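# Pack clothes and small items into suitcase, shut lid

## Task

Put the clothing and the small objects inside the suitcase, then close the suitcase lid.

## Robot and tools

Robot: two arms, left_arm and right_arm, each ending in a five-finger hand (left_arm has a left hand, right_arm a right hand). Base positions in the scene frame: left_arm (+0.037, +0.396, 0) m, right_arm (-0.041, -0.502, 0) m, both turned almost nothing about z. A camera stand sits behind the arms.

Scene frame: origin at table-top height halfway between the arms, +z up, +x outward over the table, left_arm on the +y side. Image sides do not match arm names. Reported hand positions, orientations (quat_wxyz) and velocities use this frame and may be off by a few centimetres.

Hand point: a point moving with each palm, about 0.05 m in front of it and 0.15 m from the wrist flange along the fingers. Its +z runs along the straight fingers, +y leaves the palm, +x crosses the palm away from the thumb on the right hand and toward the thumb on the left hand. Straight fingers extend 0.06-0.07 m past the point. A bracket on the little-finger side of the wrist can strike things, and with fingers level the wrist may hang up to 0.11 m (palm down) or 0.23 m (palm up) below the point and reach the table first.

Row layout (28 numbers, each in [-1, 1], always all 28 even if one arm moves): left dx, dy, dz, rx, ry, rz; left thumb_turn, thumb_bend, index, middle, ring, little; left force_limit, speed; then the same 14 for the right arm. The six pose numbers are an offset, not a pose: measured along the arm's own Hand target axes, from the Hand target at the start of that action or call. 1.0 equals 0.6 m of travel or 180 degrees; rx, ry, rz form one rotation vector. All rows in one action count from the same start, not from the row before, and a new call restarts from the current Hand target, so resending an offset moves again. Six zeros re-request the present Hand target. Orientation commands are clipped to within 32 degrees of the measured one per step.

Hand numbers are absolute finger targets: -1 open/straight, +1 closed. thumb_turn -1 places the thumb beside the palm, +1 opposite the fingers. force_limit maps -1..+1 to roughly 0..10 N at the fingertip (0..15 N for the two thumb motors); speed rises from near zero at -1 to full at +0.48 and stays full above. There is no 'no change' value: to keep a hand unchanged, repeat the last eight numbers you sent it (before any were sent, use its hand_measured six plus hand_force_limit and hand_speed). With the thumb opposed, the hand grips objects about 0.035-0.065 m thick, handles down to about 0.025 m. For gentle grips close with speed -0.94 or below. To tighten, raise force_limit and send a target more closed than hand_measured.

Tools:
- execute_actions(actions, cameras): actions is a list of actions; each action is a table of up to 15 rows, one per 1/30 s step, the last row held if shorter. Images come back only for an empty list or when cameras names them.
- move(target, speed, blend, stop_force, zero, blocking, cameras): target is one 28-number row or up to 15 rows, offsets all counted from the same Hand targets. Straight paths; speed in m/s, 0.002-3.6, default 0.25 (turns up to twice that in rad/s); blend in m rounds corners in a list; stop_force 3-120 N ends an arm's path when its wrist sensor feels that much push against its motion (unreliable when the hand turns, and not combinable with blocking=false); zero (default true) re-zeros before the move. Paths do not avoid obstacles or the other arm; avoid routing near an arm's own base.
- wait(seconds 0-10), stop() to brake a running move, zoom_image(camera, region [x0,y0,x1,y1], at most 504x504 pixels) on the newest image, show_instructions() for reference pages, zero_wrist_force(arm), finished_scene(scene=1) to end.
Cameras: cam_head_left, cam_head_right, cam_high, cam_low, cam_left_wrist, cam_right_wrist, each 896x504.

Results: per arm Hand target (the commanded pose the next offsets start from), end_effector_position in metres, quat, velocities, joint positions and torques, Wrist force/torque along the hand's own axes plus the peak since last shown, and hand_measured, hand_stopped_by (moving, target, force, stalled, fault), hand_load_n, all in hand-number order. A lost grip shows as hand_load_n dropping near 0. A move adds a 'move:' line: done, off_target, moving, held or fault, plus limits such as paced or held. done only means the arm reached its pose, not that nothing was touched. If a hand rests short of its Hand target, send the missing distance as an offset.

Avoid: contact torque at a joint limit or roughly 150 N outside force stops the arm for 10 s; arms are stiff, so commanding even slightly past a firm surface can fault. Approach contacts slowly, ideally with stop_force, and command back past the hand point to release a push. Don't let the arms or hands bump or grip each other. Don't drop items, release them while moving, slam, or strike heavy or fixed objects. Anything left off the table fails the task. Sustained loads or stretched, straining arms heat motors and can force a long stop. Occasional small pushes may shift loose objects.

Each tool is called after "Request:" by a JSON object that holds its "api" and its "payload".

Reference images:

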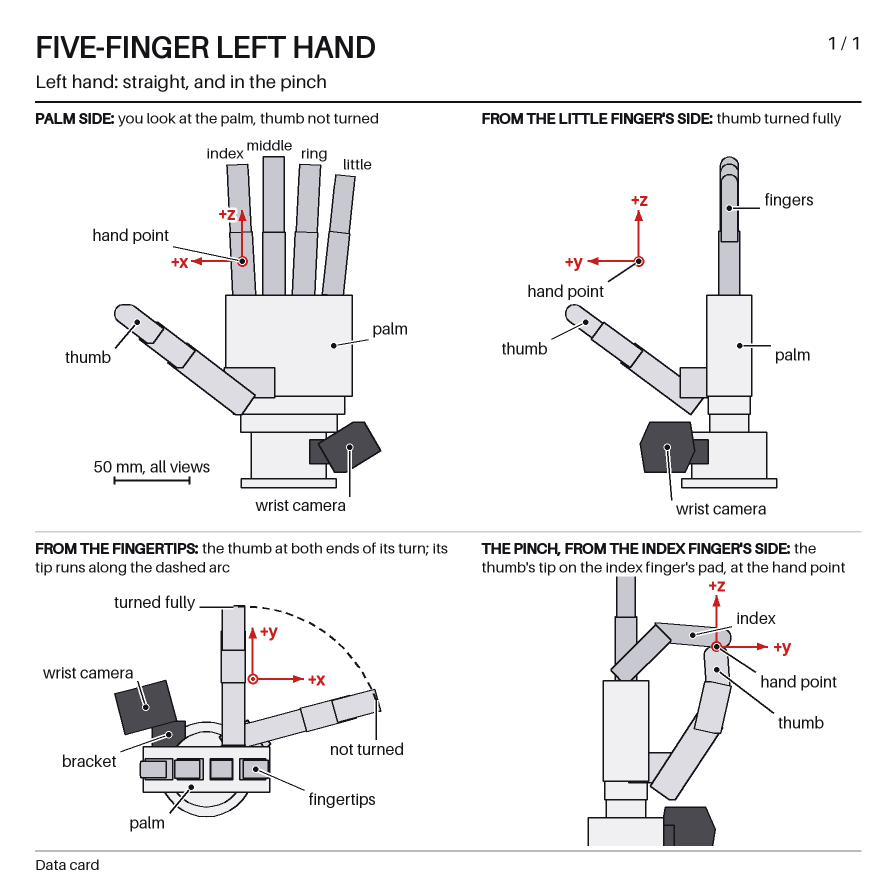

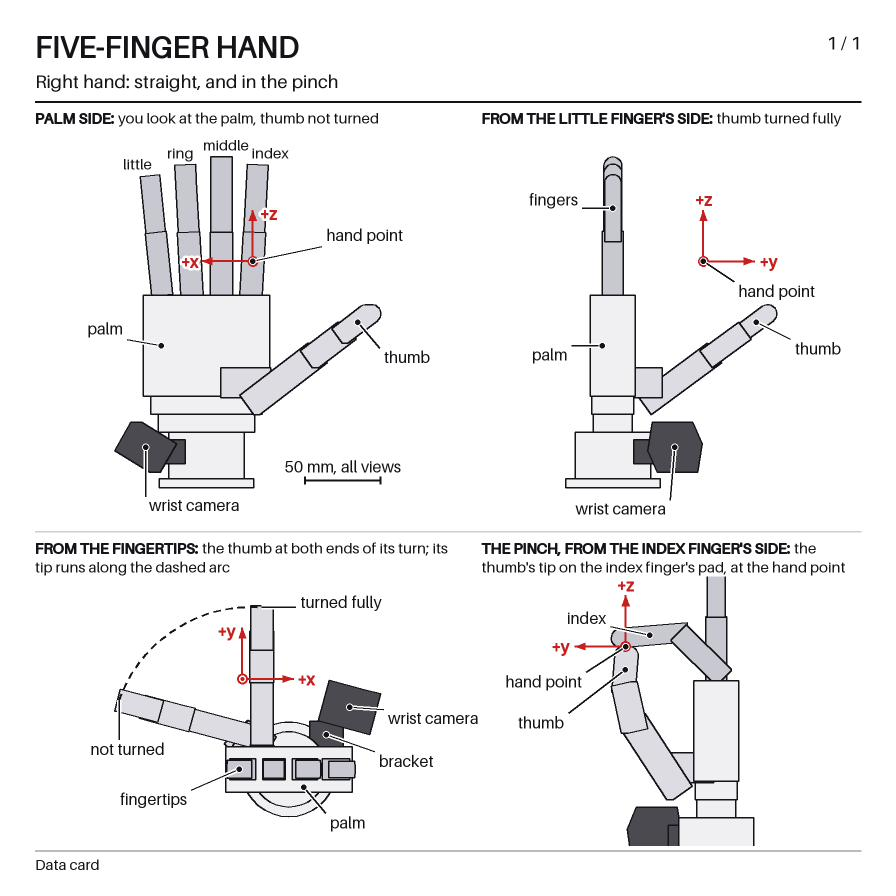

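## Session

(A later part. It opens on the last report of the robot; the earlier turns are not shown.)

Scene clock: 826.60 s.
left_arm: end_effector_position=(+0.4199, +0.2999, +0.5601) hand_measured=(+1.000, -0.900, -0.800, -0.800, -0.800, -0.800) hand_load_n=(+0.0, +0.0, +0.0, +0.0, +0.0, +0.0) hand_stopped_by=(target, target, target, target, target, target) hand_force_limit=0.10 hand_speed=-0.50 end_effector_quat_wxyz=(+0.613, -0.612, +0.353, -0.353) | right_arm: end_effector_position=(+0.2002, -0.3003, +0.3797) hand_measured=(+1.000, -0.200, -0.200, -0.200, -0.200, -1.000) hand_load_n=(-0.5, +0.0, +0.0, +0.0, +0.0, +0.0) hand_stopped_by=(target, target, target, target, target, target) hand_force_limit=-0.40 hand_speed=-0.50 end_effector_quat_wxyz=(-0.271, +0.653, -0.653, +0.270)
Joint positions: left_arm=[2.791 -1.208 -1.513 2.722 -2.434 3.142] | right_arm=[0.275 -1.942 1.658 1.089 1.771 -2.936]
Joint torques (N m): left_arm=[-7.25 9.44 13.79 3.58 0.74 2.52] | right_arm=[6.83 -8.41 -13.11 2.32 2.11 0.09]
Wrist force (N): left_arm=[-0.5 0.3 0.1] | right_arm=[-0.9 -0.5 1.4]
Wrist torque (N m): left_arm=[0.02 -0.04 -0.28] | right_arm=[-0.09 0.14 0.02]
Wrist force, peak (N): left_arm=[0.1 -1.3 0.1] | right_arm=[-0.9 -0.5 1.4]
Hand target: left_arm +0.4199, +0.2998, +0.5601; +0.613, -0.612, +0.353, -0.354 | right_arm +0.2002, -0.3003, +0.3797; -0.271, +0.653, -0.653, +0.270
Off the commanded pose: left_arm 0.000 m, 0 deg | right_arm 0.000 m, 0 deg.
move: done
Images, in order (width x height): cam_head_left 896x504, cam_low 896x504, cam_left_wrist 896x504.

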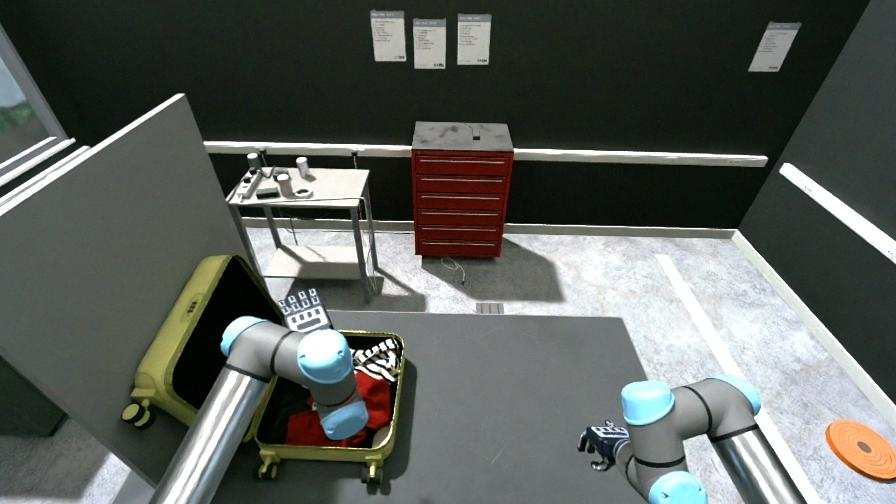

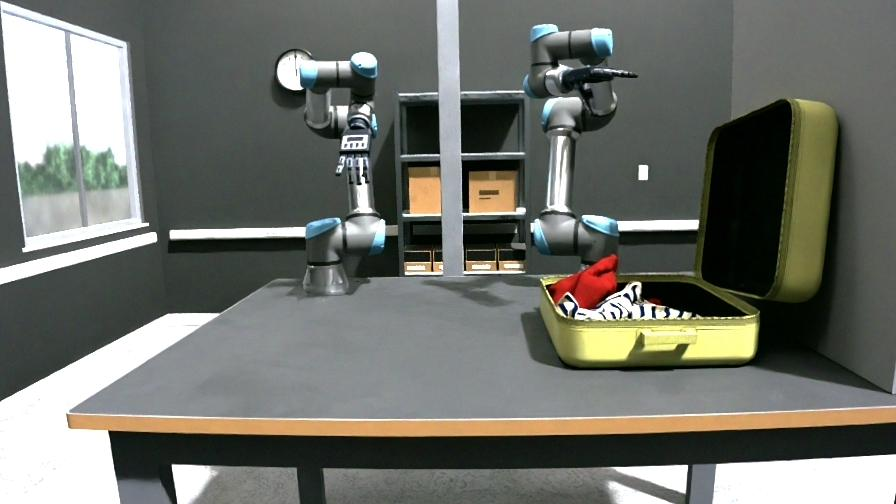

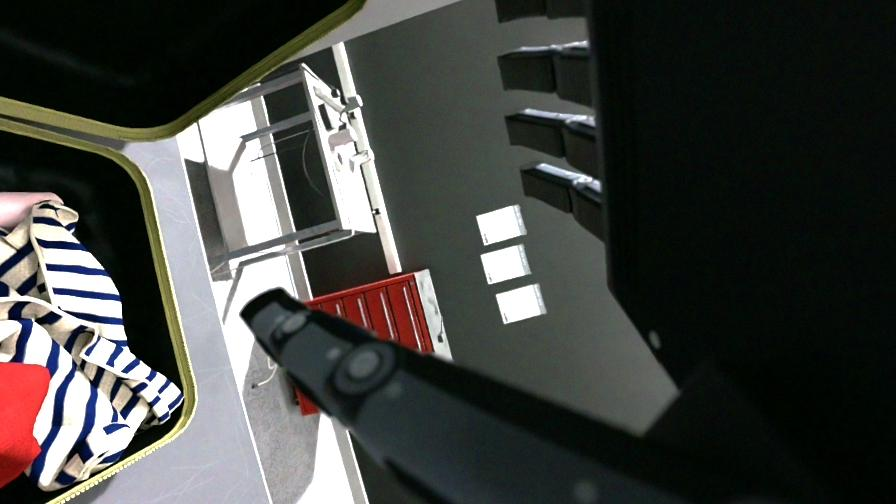

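Request:
{"api": "move", "payload": {"target": [-0.1917,-0.0667,0.1683,0,0,0,-1,-0.9,-0.9,-0.9,-0.9,-0.9,0.1,-0.5,0,0,0,0,0,0,1,-0.2,-0.2,-0.2,-0.2,-1,-0.4,-0.5], "speed": 0.2, "cameras": ["cam_head_left","cam_low","cam_left_wrist","cam_high"]}}

Scene clock: 831.27 s.
left_arm: end_effector_position=(+0.4497, +0.4499, +0.6002) hand_measured=(-1.000, -0.900, -0.900, -0.900, -0.900, -0.900) hand_load_n=(+0.0, +0.0, +0.0, +0.0, +0.0, +0.0) hand_stopped_by=(target, target, target, target, target, target) hand_force_limit=0.10 hand_speed=-0.50 end_effector_quat_wxyz=(+0.613, -0.612, +0.353, -0.354) | right_arm: end_effector_position=(+0.2002, -0.3003, +0.3797) hand_measured=(+1.000, -0.200, -0.200, -0.200, -0.200, -1.000) hand_load_n=(+0.0, +0.0, +0.0, +0.0, +0.0, +0.0) hand_stopped_by=(target, target, target, target, target, target) hand_force_limit=-0.40 hand_speed=-0.50 end_effector_quat_wxyz=(-0.271, +0.653, -0.653, +0.270)
Joint positions: left_arm=[3.685 -1.095 -1.452 2.548 -1.539 3.141] | right_arm=[0.275 -1.942 1.658 1.089 1.771 -2.936]
Joint torques (N m): left_arm=[12.68 -13.37 21.72 4.13 1.58 2.52] | right_arm=[6.4 -8.41 -13.73 2.32 2.06 -0.13]
Wrist force (N): left_arm=[0.1 0.0 -0.1] | right_arm=[-0.8 -0.4 1.1]
Wrist torque (N m): left_arm=[-0.03 -0.20 -0.30] | right_arm=[-0.06 0.13 0.03]
Wrist force, peak (N): left_arm=[-1.1 -0.6 0.6] | right_arm=[-0.9 -0.8 1.4]
Hand target: left_arm +0.4497, +0.4499, +0.6002; +0.613, -0.612, +0.353, -0.354 | right_arm +0.2002, -0.3003, +0.3797; -0.271, +0.653, -0.653, +0.270
Off the commanded pose: left_arm 0.000 m, 0 deg | right_arm 0.000 m, 0 deg.
move: done
Images, in order (width x height): cam_head_left 896x504, cam_high 896x504, cam_low 896x504, cam_left_wrist 896x504.

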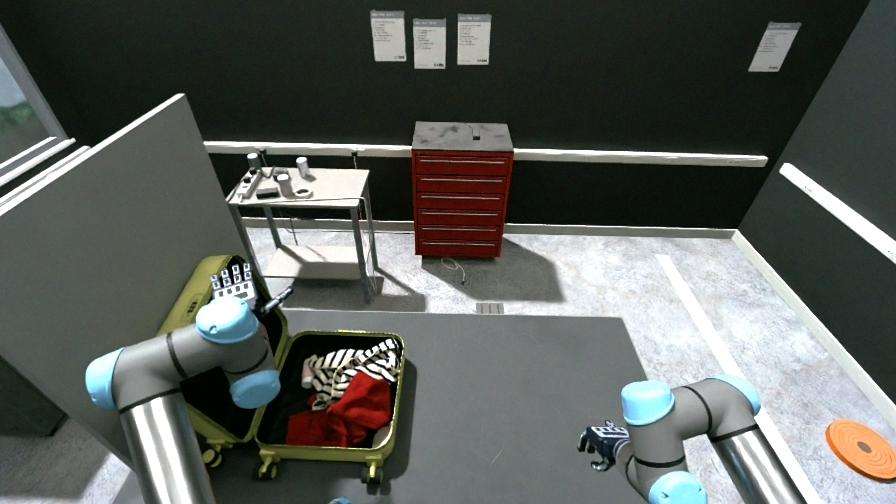

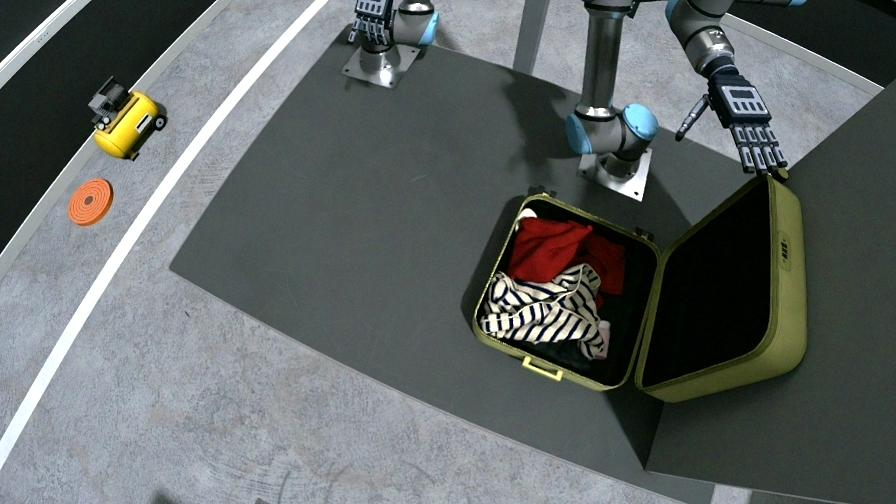

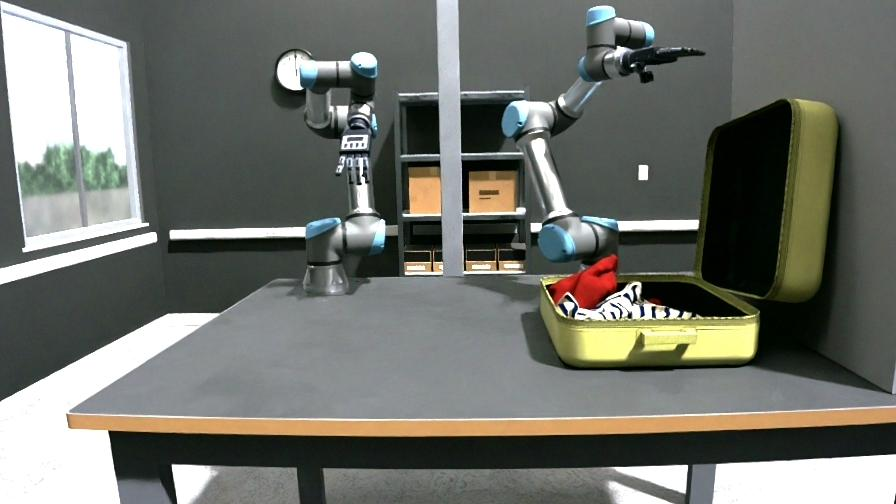

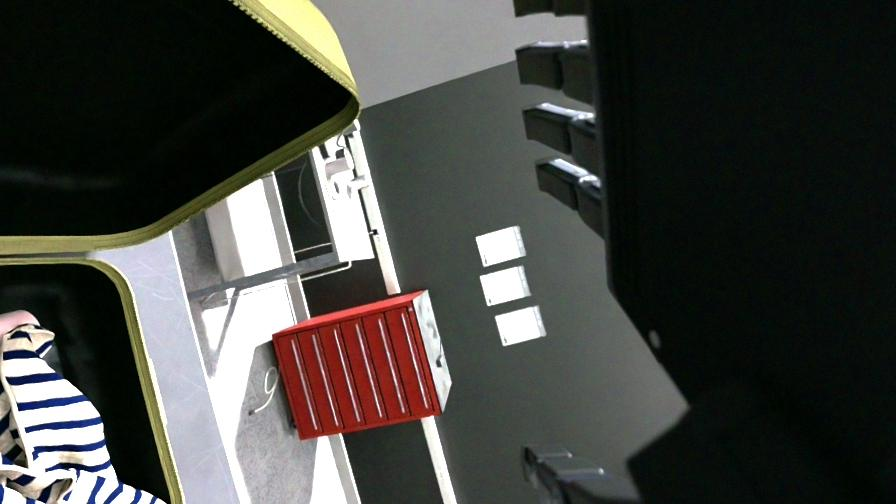

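Request:
{"api": "move", "payload": {"target": [-0.225,0,0.1106,0,0,0,-1,-0.9,-0.9,-0.9,-0.9,-0.9,0.1,-0.5,0,0,0,0,0,0,1,-0.2,-0.2,-0.2,-0.2,-1,-0.4,-0.5], "speed": 0.12, "stop_force": 8, "cameras": ["cam_head_left","cam_low","cam_left_wrist","cam_high"]}}

Scene clock: 839.73 s.
left_arm: end_effector_position=(+0.4396, +0.6000, +0.6002) hand_measured=(-1.000, -0.900, -0.900, -0.900, -0.900, -0.900) hand_load_n=(+0.0, +0.0, +0.0, +0.0, -0.5, +0.0) hand_stopped_by=(target, target, target, target, target, target) hand_force_limit=0.10 hand_speed=-0.50 end_effector_quat_wxyz=(+0.613, -0.612, +0.353, -0.354) | right_arm: end_effector_position=(+0.2002, -0.3003, +0.3797) hand_measured=(+1.000, -0.200, -0.200, -0.200, -0.200, -1.000) hand_load_n=(+0.0, +0.0, +0.0, +0.0, +0.0, +0.5) hand_stopped_by=(target, target, target, target, target, target) hand_force_limit=-0.40 hand_speed=-0.50 end_effector_quat_wxyz=(-0.271, +0.653, -0.653, +0.270)
Joint positions: left_arm=[4.409 -1.134 -1.435 2.571 -0.816 3.141] | right_arm=[0.275 -1.942 1.658 1.089 1.771 -2.936]
Joint torques (N m): left_arm=[10.68 12.68 12.14 -1.04 1.53 -0.84] | right_arm=[6.45 -9.19 -13.84 2.45 2.01 -0.15]
Wrist force (N): left_arm=[-0.3 0.2 -0.2] | right_arm=[-0.9 -0.5 1.0]
Wrist torque (N m): left_arm=[-0.03 -0.19 -0.36] | right_arm=[-0.07 0.14 0.03]
Wrist force, peak (N): left_arm=[-1.4 0.2 0.2] | right_arm=[-1.0 -0.6 1.3]
Hand target: left_arm +0.4396, +0.6000, +0.6002; +0.613, -0.612, +0.353, -0.354 | right_arm +0.2002, -0.3003, +0.3797; -0.271, +0.653, -0.653, +0.270
Off the commanded pose: left_arm 0.000 m, 0 deg | right_arm 0.000 m, 0 deg.
move: done
Images, in order (width x height): cam_head_left 896x504, cam_high 896x504, cam_low 896x504, cam_left_wrist 896x504.

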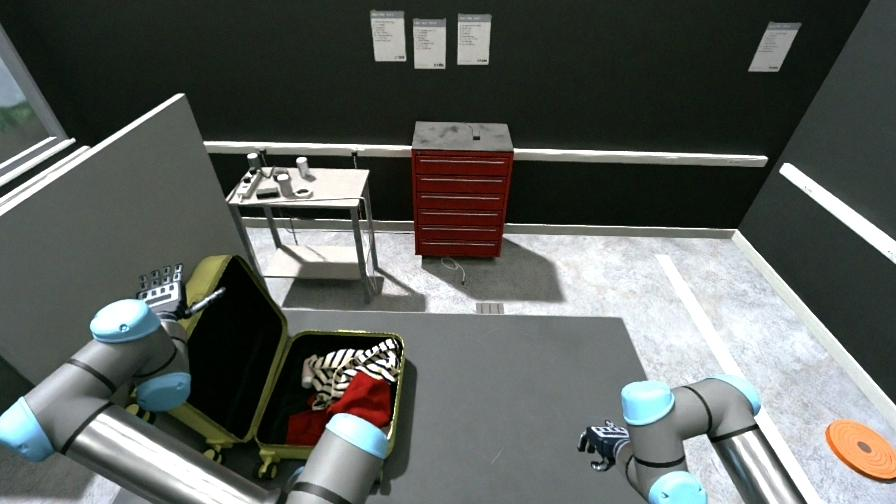

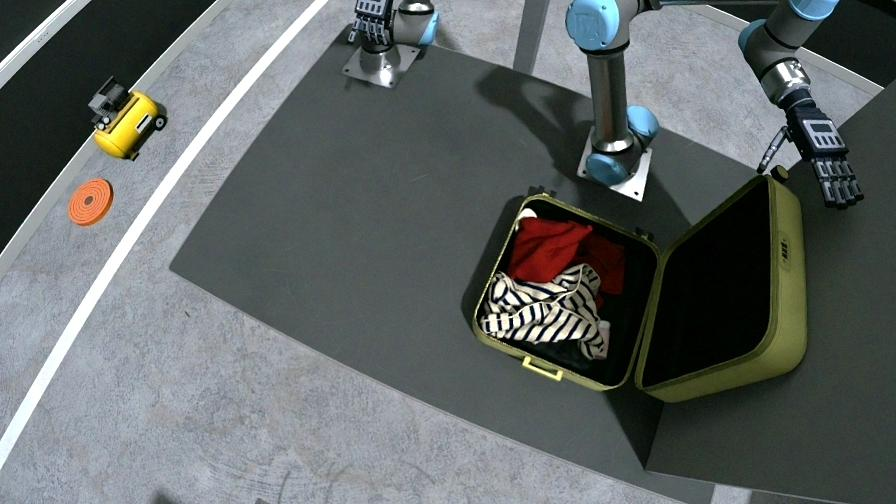

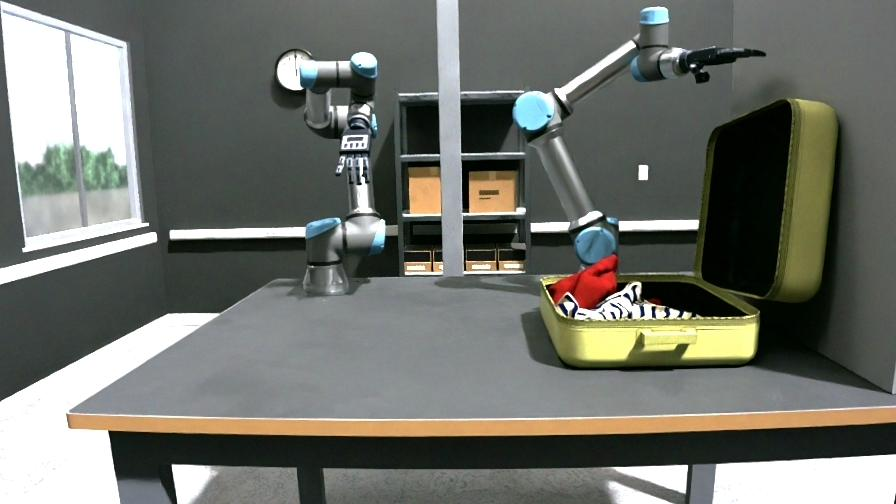

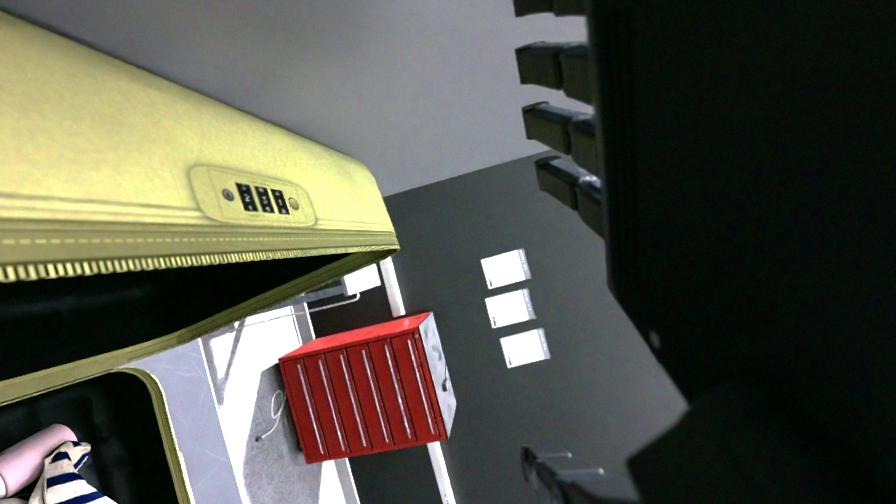

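Request:
{"api": "move", "payload": {"target": [0,0.2667,0,0,0,0,-1,-0.9,-0.9,-0.9,-0.9,-0.9,0.1,-0.5,0,0,0,0,0,0,1,-0.2,-0.2,-0.2,-0.2,-1,-0.4,-0.5], "speed": 0.05, "stop_force": 5, "cameras": ["cam_head_left","cam_low","cam_left_wrist","cam_high"]}}

Scene clock: 845.70 s.
left_arm: end_effector_position=(+0.4397, +0.6000, +0.4619) hand_measured=(-1.000, -0.900, -0.900, -0.900, -0.900, -0.900) hand_load_n=(+0.0, +0.0, +2.5, +0.5, +0.0, -0.5) hand_stopped_by=(target, target, target, target, target, target) hand_force_limit=0.10 hand_speed=-0.50 end_effector_quat_wxyz=(+0.613, -0.612, +0.353, -0.354) | right_arm: end_effector_position=(+0.2002, -0.3003, +0.3797) hand_measured=(+1.000, -0.200, -0.200, -0.200, -0.200, -1.000) hand_load_n=(-0.5, +0.0, +0.0, +0.0, +0.0, +0.0) hand_stopped_by=(target, target, target, target, target, target) hand_force_limit=-0.40 hand_speed=-0.50 end_effector_quat_wxyz=(-0.271, +0.653, -0.653, +0.270)
Joint positions: left_arm=[4.408 -1.003 -1.879 2.882 -0.817 3.141] | right_arm=[0.275 -1.942 1.658 1.089 1.771 -2.936]
Joint torques (N m): left_arm=[-4.38 -15.85 13.04 3.22 -1.16 0.73] | right_arm=[6.92 -8.84 -13.25 2.27 2.03 0.05]
Wrist force (N): left_arm=[-0.4 -2.4 0.2] | right_arm=[-0.9 -0.4 1.2]
Wrist torque (N m): left_arm=[0.07 -0.13 -0.23] | right_arm=[-0.06 0.14 0.03]
Wrist force, peak (N): left_arm=[-0.3 -9.6 -3.2] | right_arm=[-1.0 -0.8 1.3]
Hand target: left_arm +0.4397, +0.6000, +0.4619; +0.613, -0.612, +0.353, -0.354 (not the last commanded pose) | right_arm +0.2002, -0.3003, +0.3797; -0.271, +0.653, -0.653, +0.270
Off the commanded pose: left_arm 0.022 m, 0 deg | right_arm 0.000 m, 0 deg.
move: contact (left_arm)
Images, in order (width x height): cam_head_left 896x504, cam_high 896x504, cam_low 896x504, cam_left_wrist 896x504.

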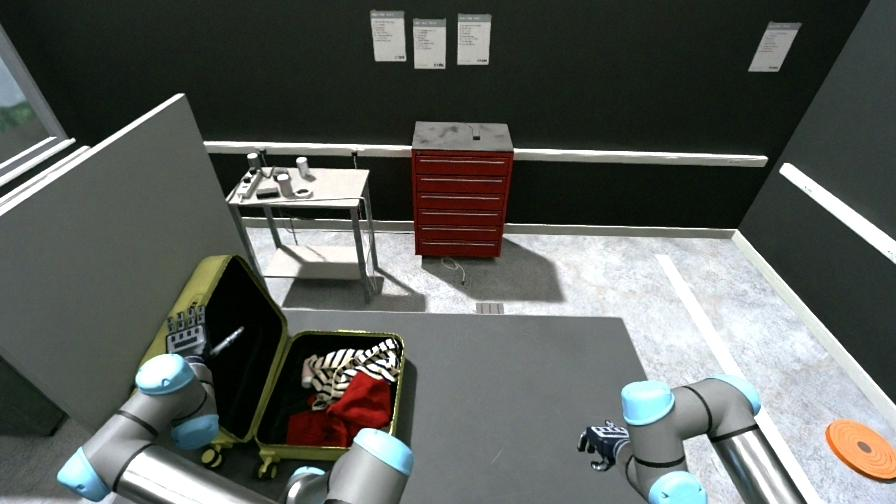

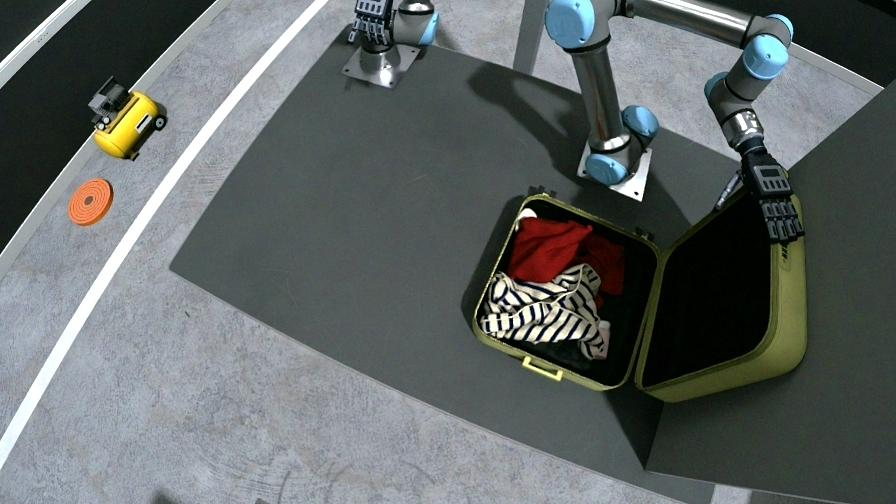

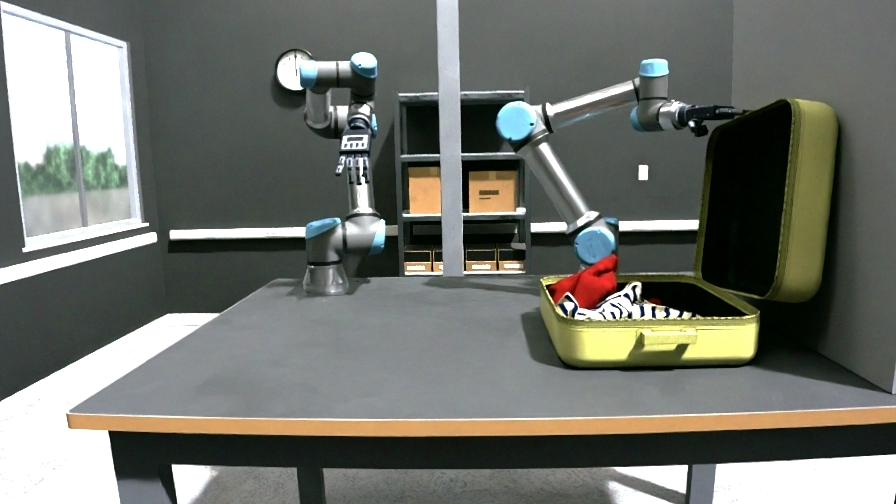

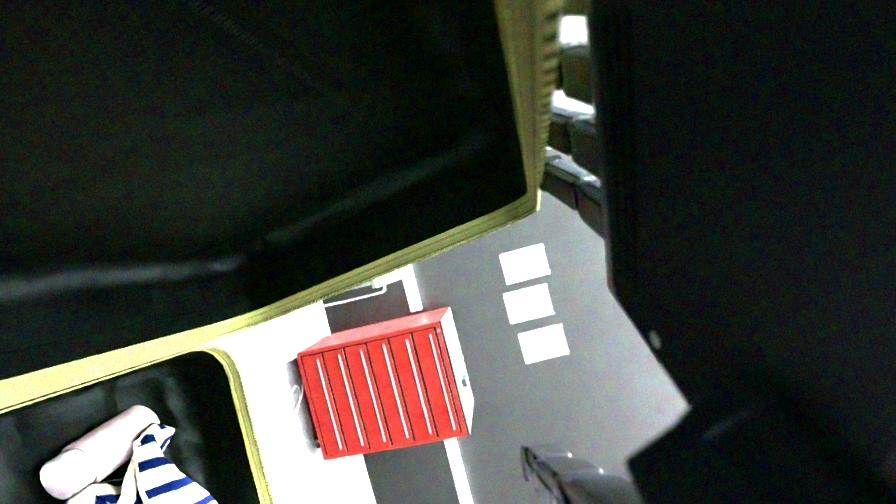

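Request:
{"api": "move", "payload": {"target": [[0,0.005,0,0,0,0,-1,-0.9,-0.9,-0.9,-0.9,-0.9,0.1,-0.5,0,0,0,0,0,0,1,-0.2,-0.2,-0.2,-0.2,-1,-0.4,-0.5],[0.0289,0.0033,-0.0167,0,0,0,-1,-0.9,-0.9,-0.9,-0.9,-0.9,0.1,-0.5,0,0,0,0,0,0,1,-0.2,-0.2,-0.2,-0.2,-1,-0.4,-0.5]], "speed": 0.02, "stop_force": 20, "cameras": ["cam_low","cam_left_wrist","cam_high"]}}

Scene clock: 851.40 s.
left_arm: end_effector_position=(+0.4397, +0.5800, +0.4600) hand_measured=(-1.000, -0.900, -0.900, -0.900, -0.900, -0.900) hand_load_n=(+0.0, +0.0, +0.0, +3.5, -0.5, +0.0) hand_stopped_by=(target, target, target, target, target, target) hand_force_limit=0.10 hand_speed=-0.50 end_effector_quat_wxyz=(+0.613, -0.612, +0.353, -0.354) | right_arm: end_effector_position=(+0.2002, -0.3003, +0.3797) hand_measured=(+1.000, -0.200, -0.200, -0.200, -0.200, -1.000) hand_load_n=(+0.0, +0.0, +0.0, -0.5, +0.0, +0.0) hand_stopped_by=(target, target, target, target, target, target) hand_force_limit=-0.40 hand_speed=-0.50 end_effector_quat_wxyz=(-0.271, +0.653, -0.653, +0.270)
Joint positions: left_arm=[4.365 -0.969 -1.896 2.867 -0.86 3.141] | right_arm=[0.275 -1.942 1.658 1.089 1.771 -2.936]
Joint torques (N m): left_arm=[11.45 -16.32 22.14 2.27 2.49 0.48] | right_arm=[7.18 -7.56 -13.38 2.32 2.18 -0.01]
Wrist force (N): left_arm=[-2.5 -4.1 0.9] | right_arm=[-0.7 -0.7 1.1]
Wrist torque (N m): left_arm=[0.05 -0.26 -0.25] | right_arm=[-0.10 0.11 0.04]
Wrist force, peak (N): left_arm=[-1.0 -11.6 -5.0] | right_arm=[-1.1 -0.9 1.3]
Hand target: left_arm +0.4397, +0.5800, +0.4600; +0.613, -0.612, +0.353, -0.354 | right_arm +0.2002, -0.3003, +0.3797; -0.271, +0.653, -0.653, +0.270
Off the commanded pose: left_arm 0.000 m, 0 deg | right_arm 0.000 m, 0 deg.
move: done
Images, in order (width x height): cam_high 896x504, cam_low 896x504, cam_left_wrist 896x504.

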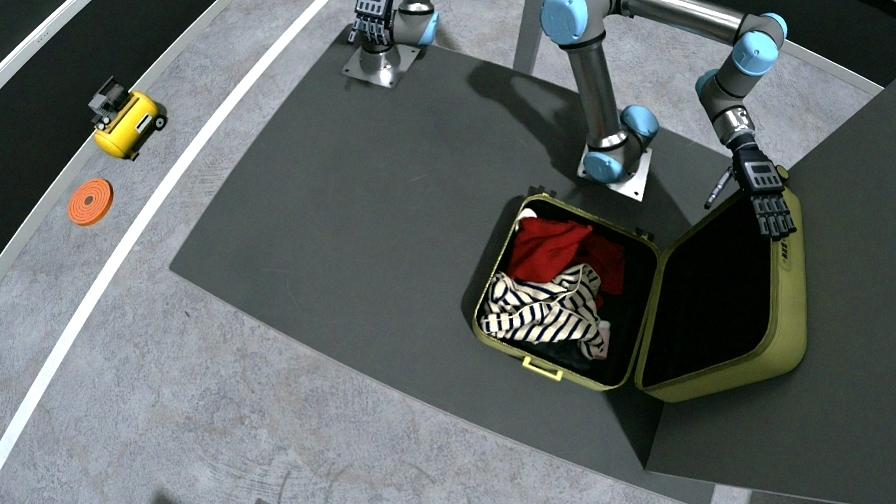

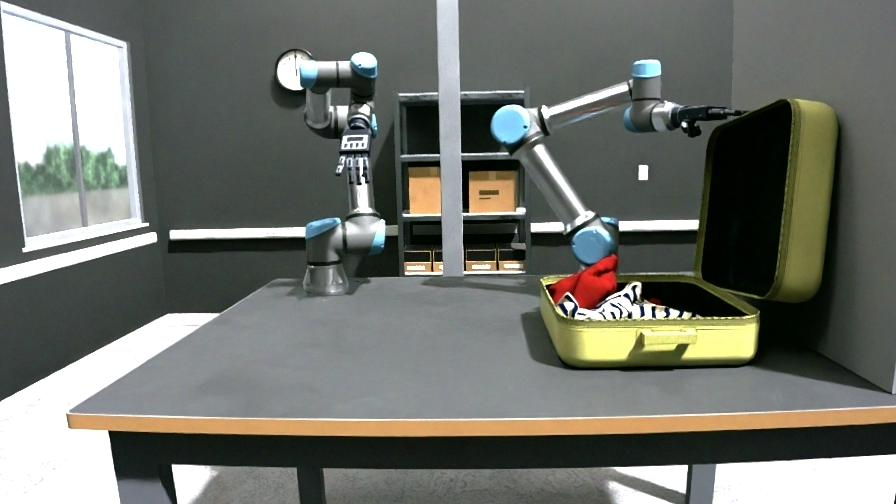

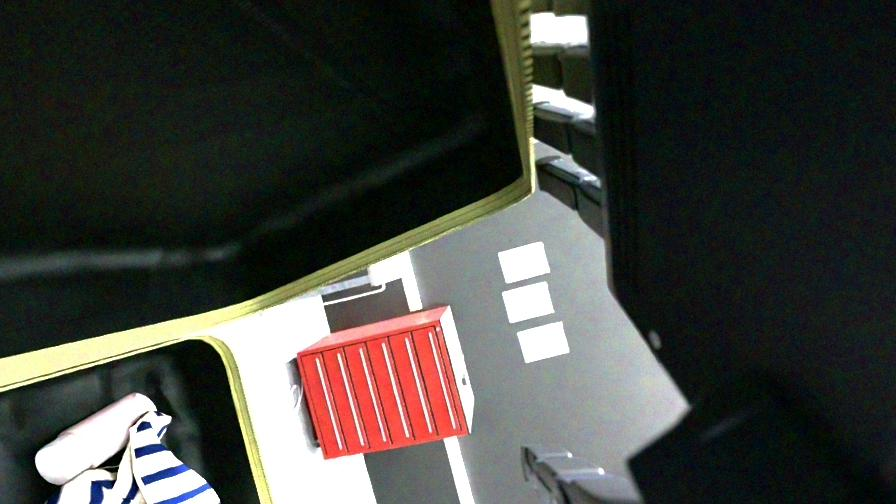

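Request:
{"api": "move", "payload": {"target": [[0,-0.0333,0,0,0,0,-1,-0.9,-0.9,-0.9,-0.9,-0.9,0.1,-0.5,0,0,0,0,0,0,1,-0.2,-0.2,-0.2,-0.2,-1,-0.4,-0.5],[-0.0534,-0.0333,0.0233,0,0,0,-1,-0.9,-0.9,-0.9,-0.9,-0.9,0.1,-0.5,0,0,0,0,0,0,1,-0.2,-0.2,-0.2,-0.2,-1,-0.4,-0.5]], "speed": 0.06}}

Request:
{"api": "move", "payload": {"target": [0,0.08,0,0,0,0,-1,-0.95,-1,-1,-1,-1,0.1,-0.5,0,0,0,0,0,0,1,-0.2,-0.2,-0.2,-0.2,-1,-0.4,-0.5], "speed": 0.03, "stop_force": 12, "cameras": ["cam_low","cam_left_wrist","cam_high"]}}

Scene clock: 855.50 s.
left_arm: end_effector_position=(+0.4358, +0.6149, +0.4800) hand_measured=(-1.000, -0.900, -0.900, -0.900, -0.900, -0.900) hand_load_n=(+0.0, +0.0, +0.0, +0.0, +0.0, +0.0) hand_stopped_by=(target, target, target, target, target, target) hand_force_limit=0.10 hand_speed=-0.50 end_effector_quat_wxyz=(+0.613, -0.612, +0.353, -0.353) | right_arm: end_effector_position=(+0.2002, -0.3003, +0.3797) hand_measured=(+1.000, -0.200, -0.200, -0.200, -0.200, -1.000) hand_load_n=(+0.0, +0.0, +0.0, +0.0, +0.0, +0.0) hand_stopped_by=(target, target, target, target, target, target) hand_force_limit=-0.40 hand_speed=-0.50 end_effector_quat_wxyz=(-0.271, +0.653, -0.653, +0.270)
Joint positions: left_arm=[4.458 -1.03 -1.82 2.851 -0.767 3.141] | right_arm=[0.275 -1.942 1.658 1.089 1.771 -2.936]
Joint torques (N m): left_arm=[-10.97 10.4 13.68 -1.05 -1.93 -0.03] | right_arm=[7.22 -8.59 -13.1 2.35 2.13 0.14]
Wrist force (N): left_arm=[-0.5 0.2 0.3] | right_arm=[-1.1 -0.8 1.3]
Wrist torque (N m): left_arm=[0.00 -0.09 -0.23] | right_arm=[-0.13 0.17 0.01]
Wrist force, peak (N): left_arm=[-2.7 -5.2 1.0] | right_arm=[-1.1 -0.8 1.3]
Hand target: left_arm +0.4358, +0.6147, +0.4799; +0.613, -0.612, +0.353, -0.354 | right_arm +0.2002, -0.3003, +0.3797; -0.271, +0.653, -0.653, +0.270
Off the commanded pose: left_arm 0.000 m, 0 deg | right_arm 0.000 m, 0 deg.
move: done

Scene clock: 857.47 s.
left_arm: end_effector_position=(+0.4358, +0.6147, +0.4537) hand_measured=(-1.000, -0.950, -1.000, -1.000, -1.000, -1.000) hand_load_n=(+0.0, +0.0, +1.0, +0.0, +0.0, +0.0) hand_stopped_by=(target, target, target, target, target, target) hand_force_limit=0.10 hand_speed=-0.50 end_effector_quat_wxyz=(+0.613, -0.612, +0.353, -0.353) | right_arm: end_effector_position=(+0.2002, -0.3003, +0.3797) hand_measured=(+1.000, -0.200, -0.200, -0.200, -0.200, -1.000) hand_load_n=(+0.0, +0.0, +0.0, +0.0, +0.0, +0.0) hand_stopped_by=(target, target, target, target, target, target) hand_force_limit=-0.40 hand_speed=-0.50 end_effector_quat_wxyz=(-0.271, +0.653, -0.653, +0.270)
Joint positions: left_arm=[4.458 -1.013 -1.896 2.91 -0.767 3.141] | right_arm=[0.275 -1.942 1.658 1.089 1.771 -2.936]
Joint torques (N m): left_arm=[-6.5 -16.98 10.67 2.23 -1.14 -0.13] | right_arm=[7.14 -8.01 -13.8 2.37 2.07 0.06]
Wrist force (N): left_arm=[0.1 -6.8 -0.1] | right_arm=[-0.9 -0.4 1.1]
Wrist torque (N m): left_arm=[0.19 -0.26 -0.24] | right_arm=[-0.06 0.14 0.03]
Wrist force, peak (N): left_arm=[0.4 -11.2 -6.2] | right_arm=[-0.9 -0.7 1.4]
Hand target: left_arm +0.4358, +0.6147, +0.4537; +0.613, -0.612, +0.353, -0.353 (not the last commanded pose) | right_arm +0.2002, -0.3003, +0.3797; -0.271, +0.653, -0.653, +0.270
Off the commanded pose: left_arm 0.022 m, 0 deg | right_arm 0.000 m, 0 deg.
move: contact (left_arm)
Images, in order (width x height): cam_high 896x504, cam_low 896x504, cam_left_wrist 896x504.

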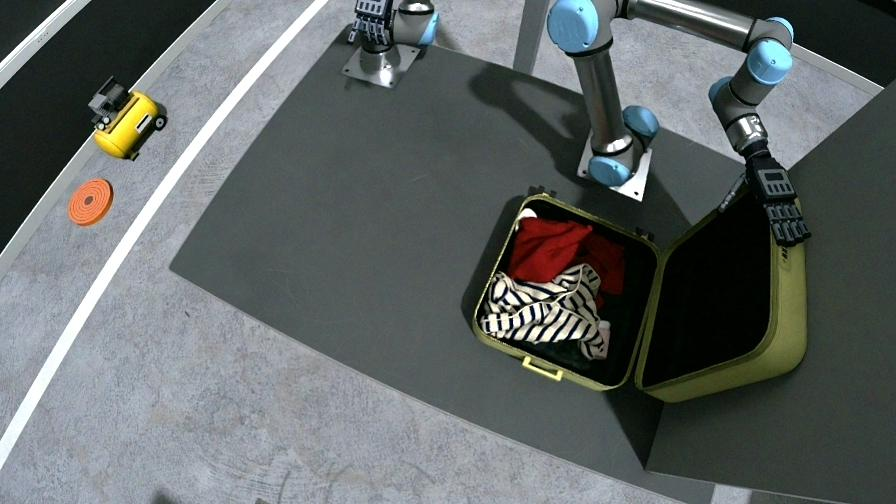

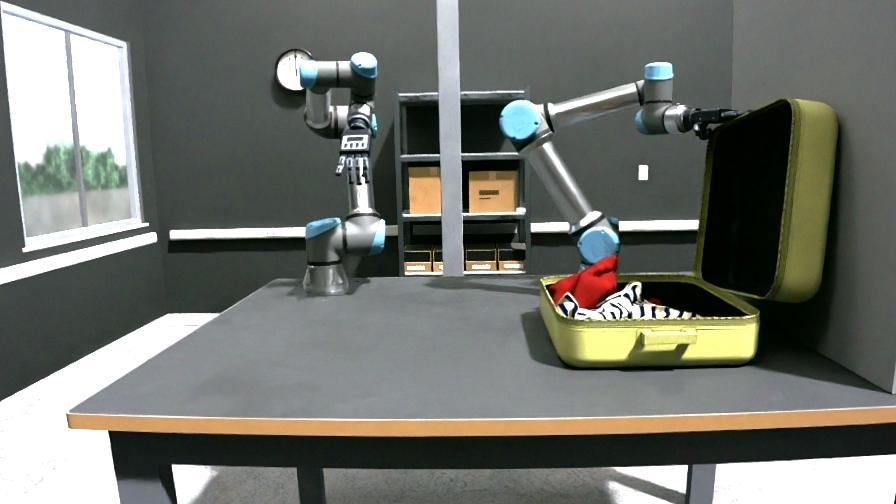

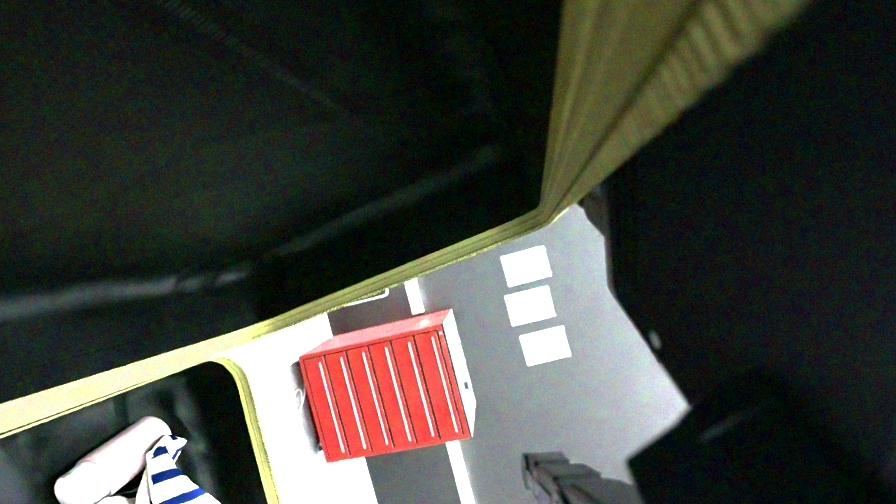

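Request:
{"api": "move", "payload": {"target": [[0,0.007,0,0,0,0,-1,-0.95,-1,-1,-1,-1,0.1,-0.5,0,0,0,0,0,0,1,-0.2,-0.2,-0.2,-0.2,-1,-0.4,-0.5],[0.0433,-0.003,-0.025,0,0,0,-1,-0.95,-1,-1,-1,-1,0.1,-0.5,0,0,0,0,0,0,1,-0.2,-0.2,-0.2,-0.2,-1,-0.4,-0.5]], "speed": 0.03, "stop_force": 25, "cameras": ["cam_low","cam_left_wrist","cam_high"]}}

Scene clock: 860.03 s.
left_arm: end_effector_position=(+0.4358, +0.6148, +0.4511) hand_measured=(-1.000, -0.950, -1.000, -1.000, -1.000, -1.000) hand_load_n=(+0.0, +0.0, +3.5, +0.0, +0.0, +0.0) hand_stopped_by=(target, target, target, target, target, target) hand_force_limit=0.10 hand_speed=-0.50 end_effector_quat_wxyz=(+0.613, -0.612, +0.353, -0.353) | right_arm: end_effector_position=(+0.2002, -0.3003, +0.3797) hand_measured=(+1.000, -0.200, -0.200, -0.200, -0.200, -1.000) hand_load_n=(+0.0, +0.0, +0.0, +0.0, +0.0, +0.0) hand_stopped_by=(target, target, target, target, target, target) hand_force_limit=-0.40 hand_speed=-0.50 end_effector_quat_wxyz=(-0.271, +0.653, -0.653, +0.270)
Joint positions: left_arm=[4.458 -1.012 -1.904 2.916 -0.767 3.141] | right_arm=[0.275 -1.942 1.658 1.089 1.771 -2.936]
Joint torques (N m): left_arm=[10.45 -26.26 0.24 0.12 -0.06 0.87] | right_arm=[7.67 -7.83 -13.04 2.26 2.13 0.11]
Wrist force (N): left_arm=[1.0 -28.7 -8.8] | right_arm=[-0.8 -0.3 1.0]
Wrist torque (N m): left_arm=[1.41 -0.50 -0.29] | right_arm=[-0.05 0.13 0.04]
Wrist force, peak (N): left_arm=[-0.1 -45.8 -9.4] | right_arm=[-1.0 -0.6 1.3]
Hand target: left_arm +0.4358, +0.6148, +0.4511; +0.613, -0.612, +0.353, -0.353 (not the last commanded pose) | right_arm +0.2002, -0.3003, +0.3797; -0.271, +0.653, -0.653, +0.270
Off the commanded pose: left_arm 0.030 m, 0 deg | right_arm 0.000 m, 0 deg.
move: contact (left_arm); path passed 0 of 2 targets
Images, in order (width x height): cam_high 896x504, cam_low 896x504, cam_left_wrist 896x504.

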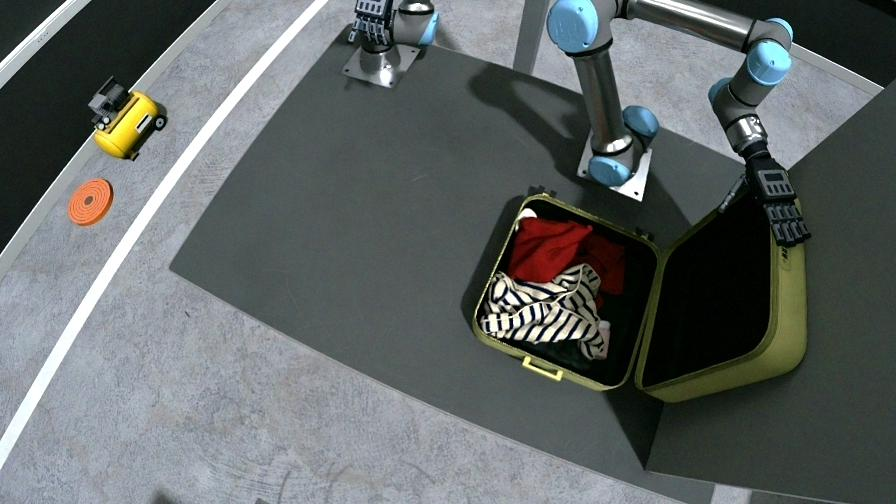

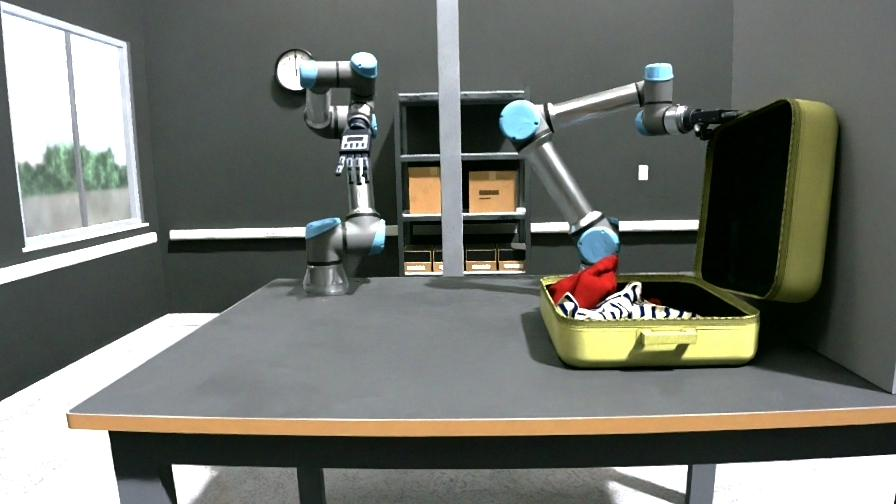

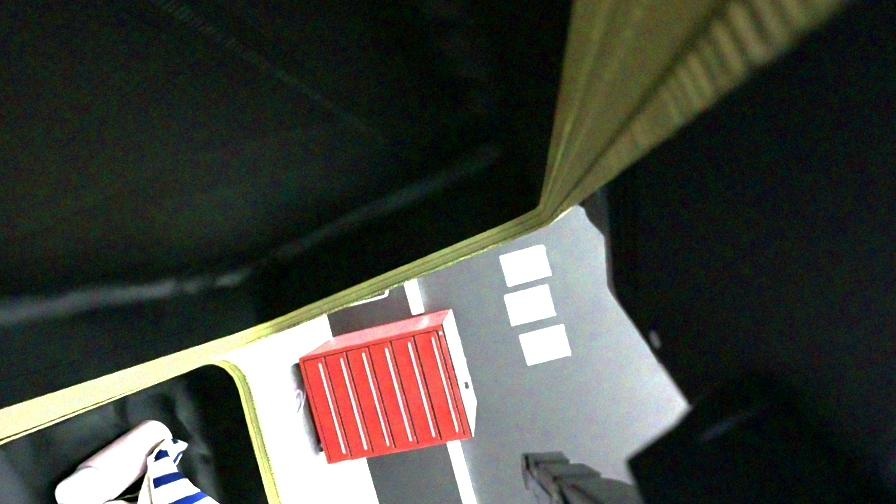

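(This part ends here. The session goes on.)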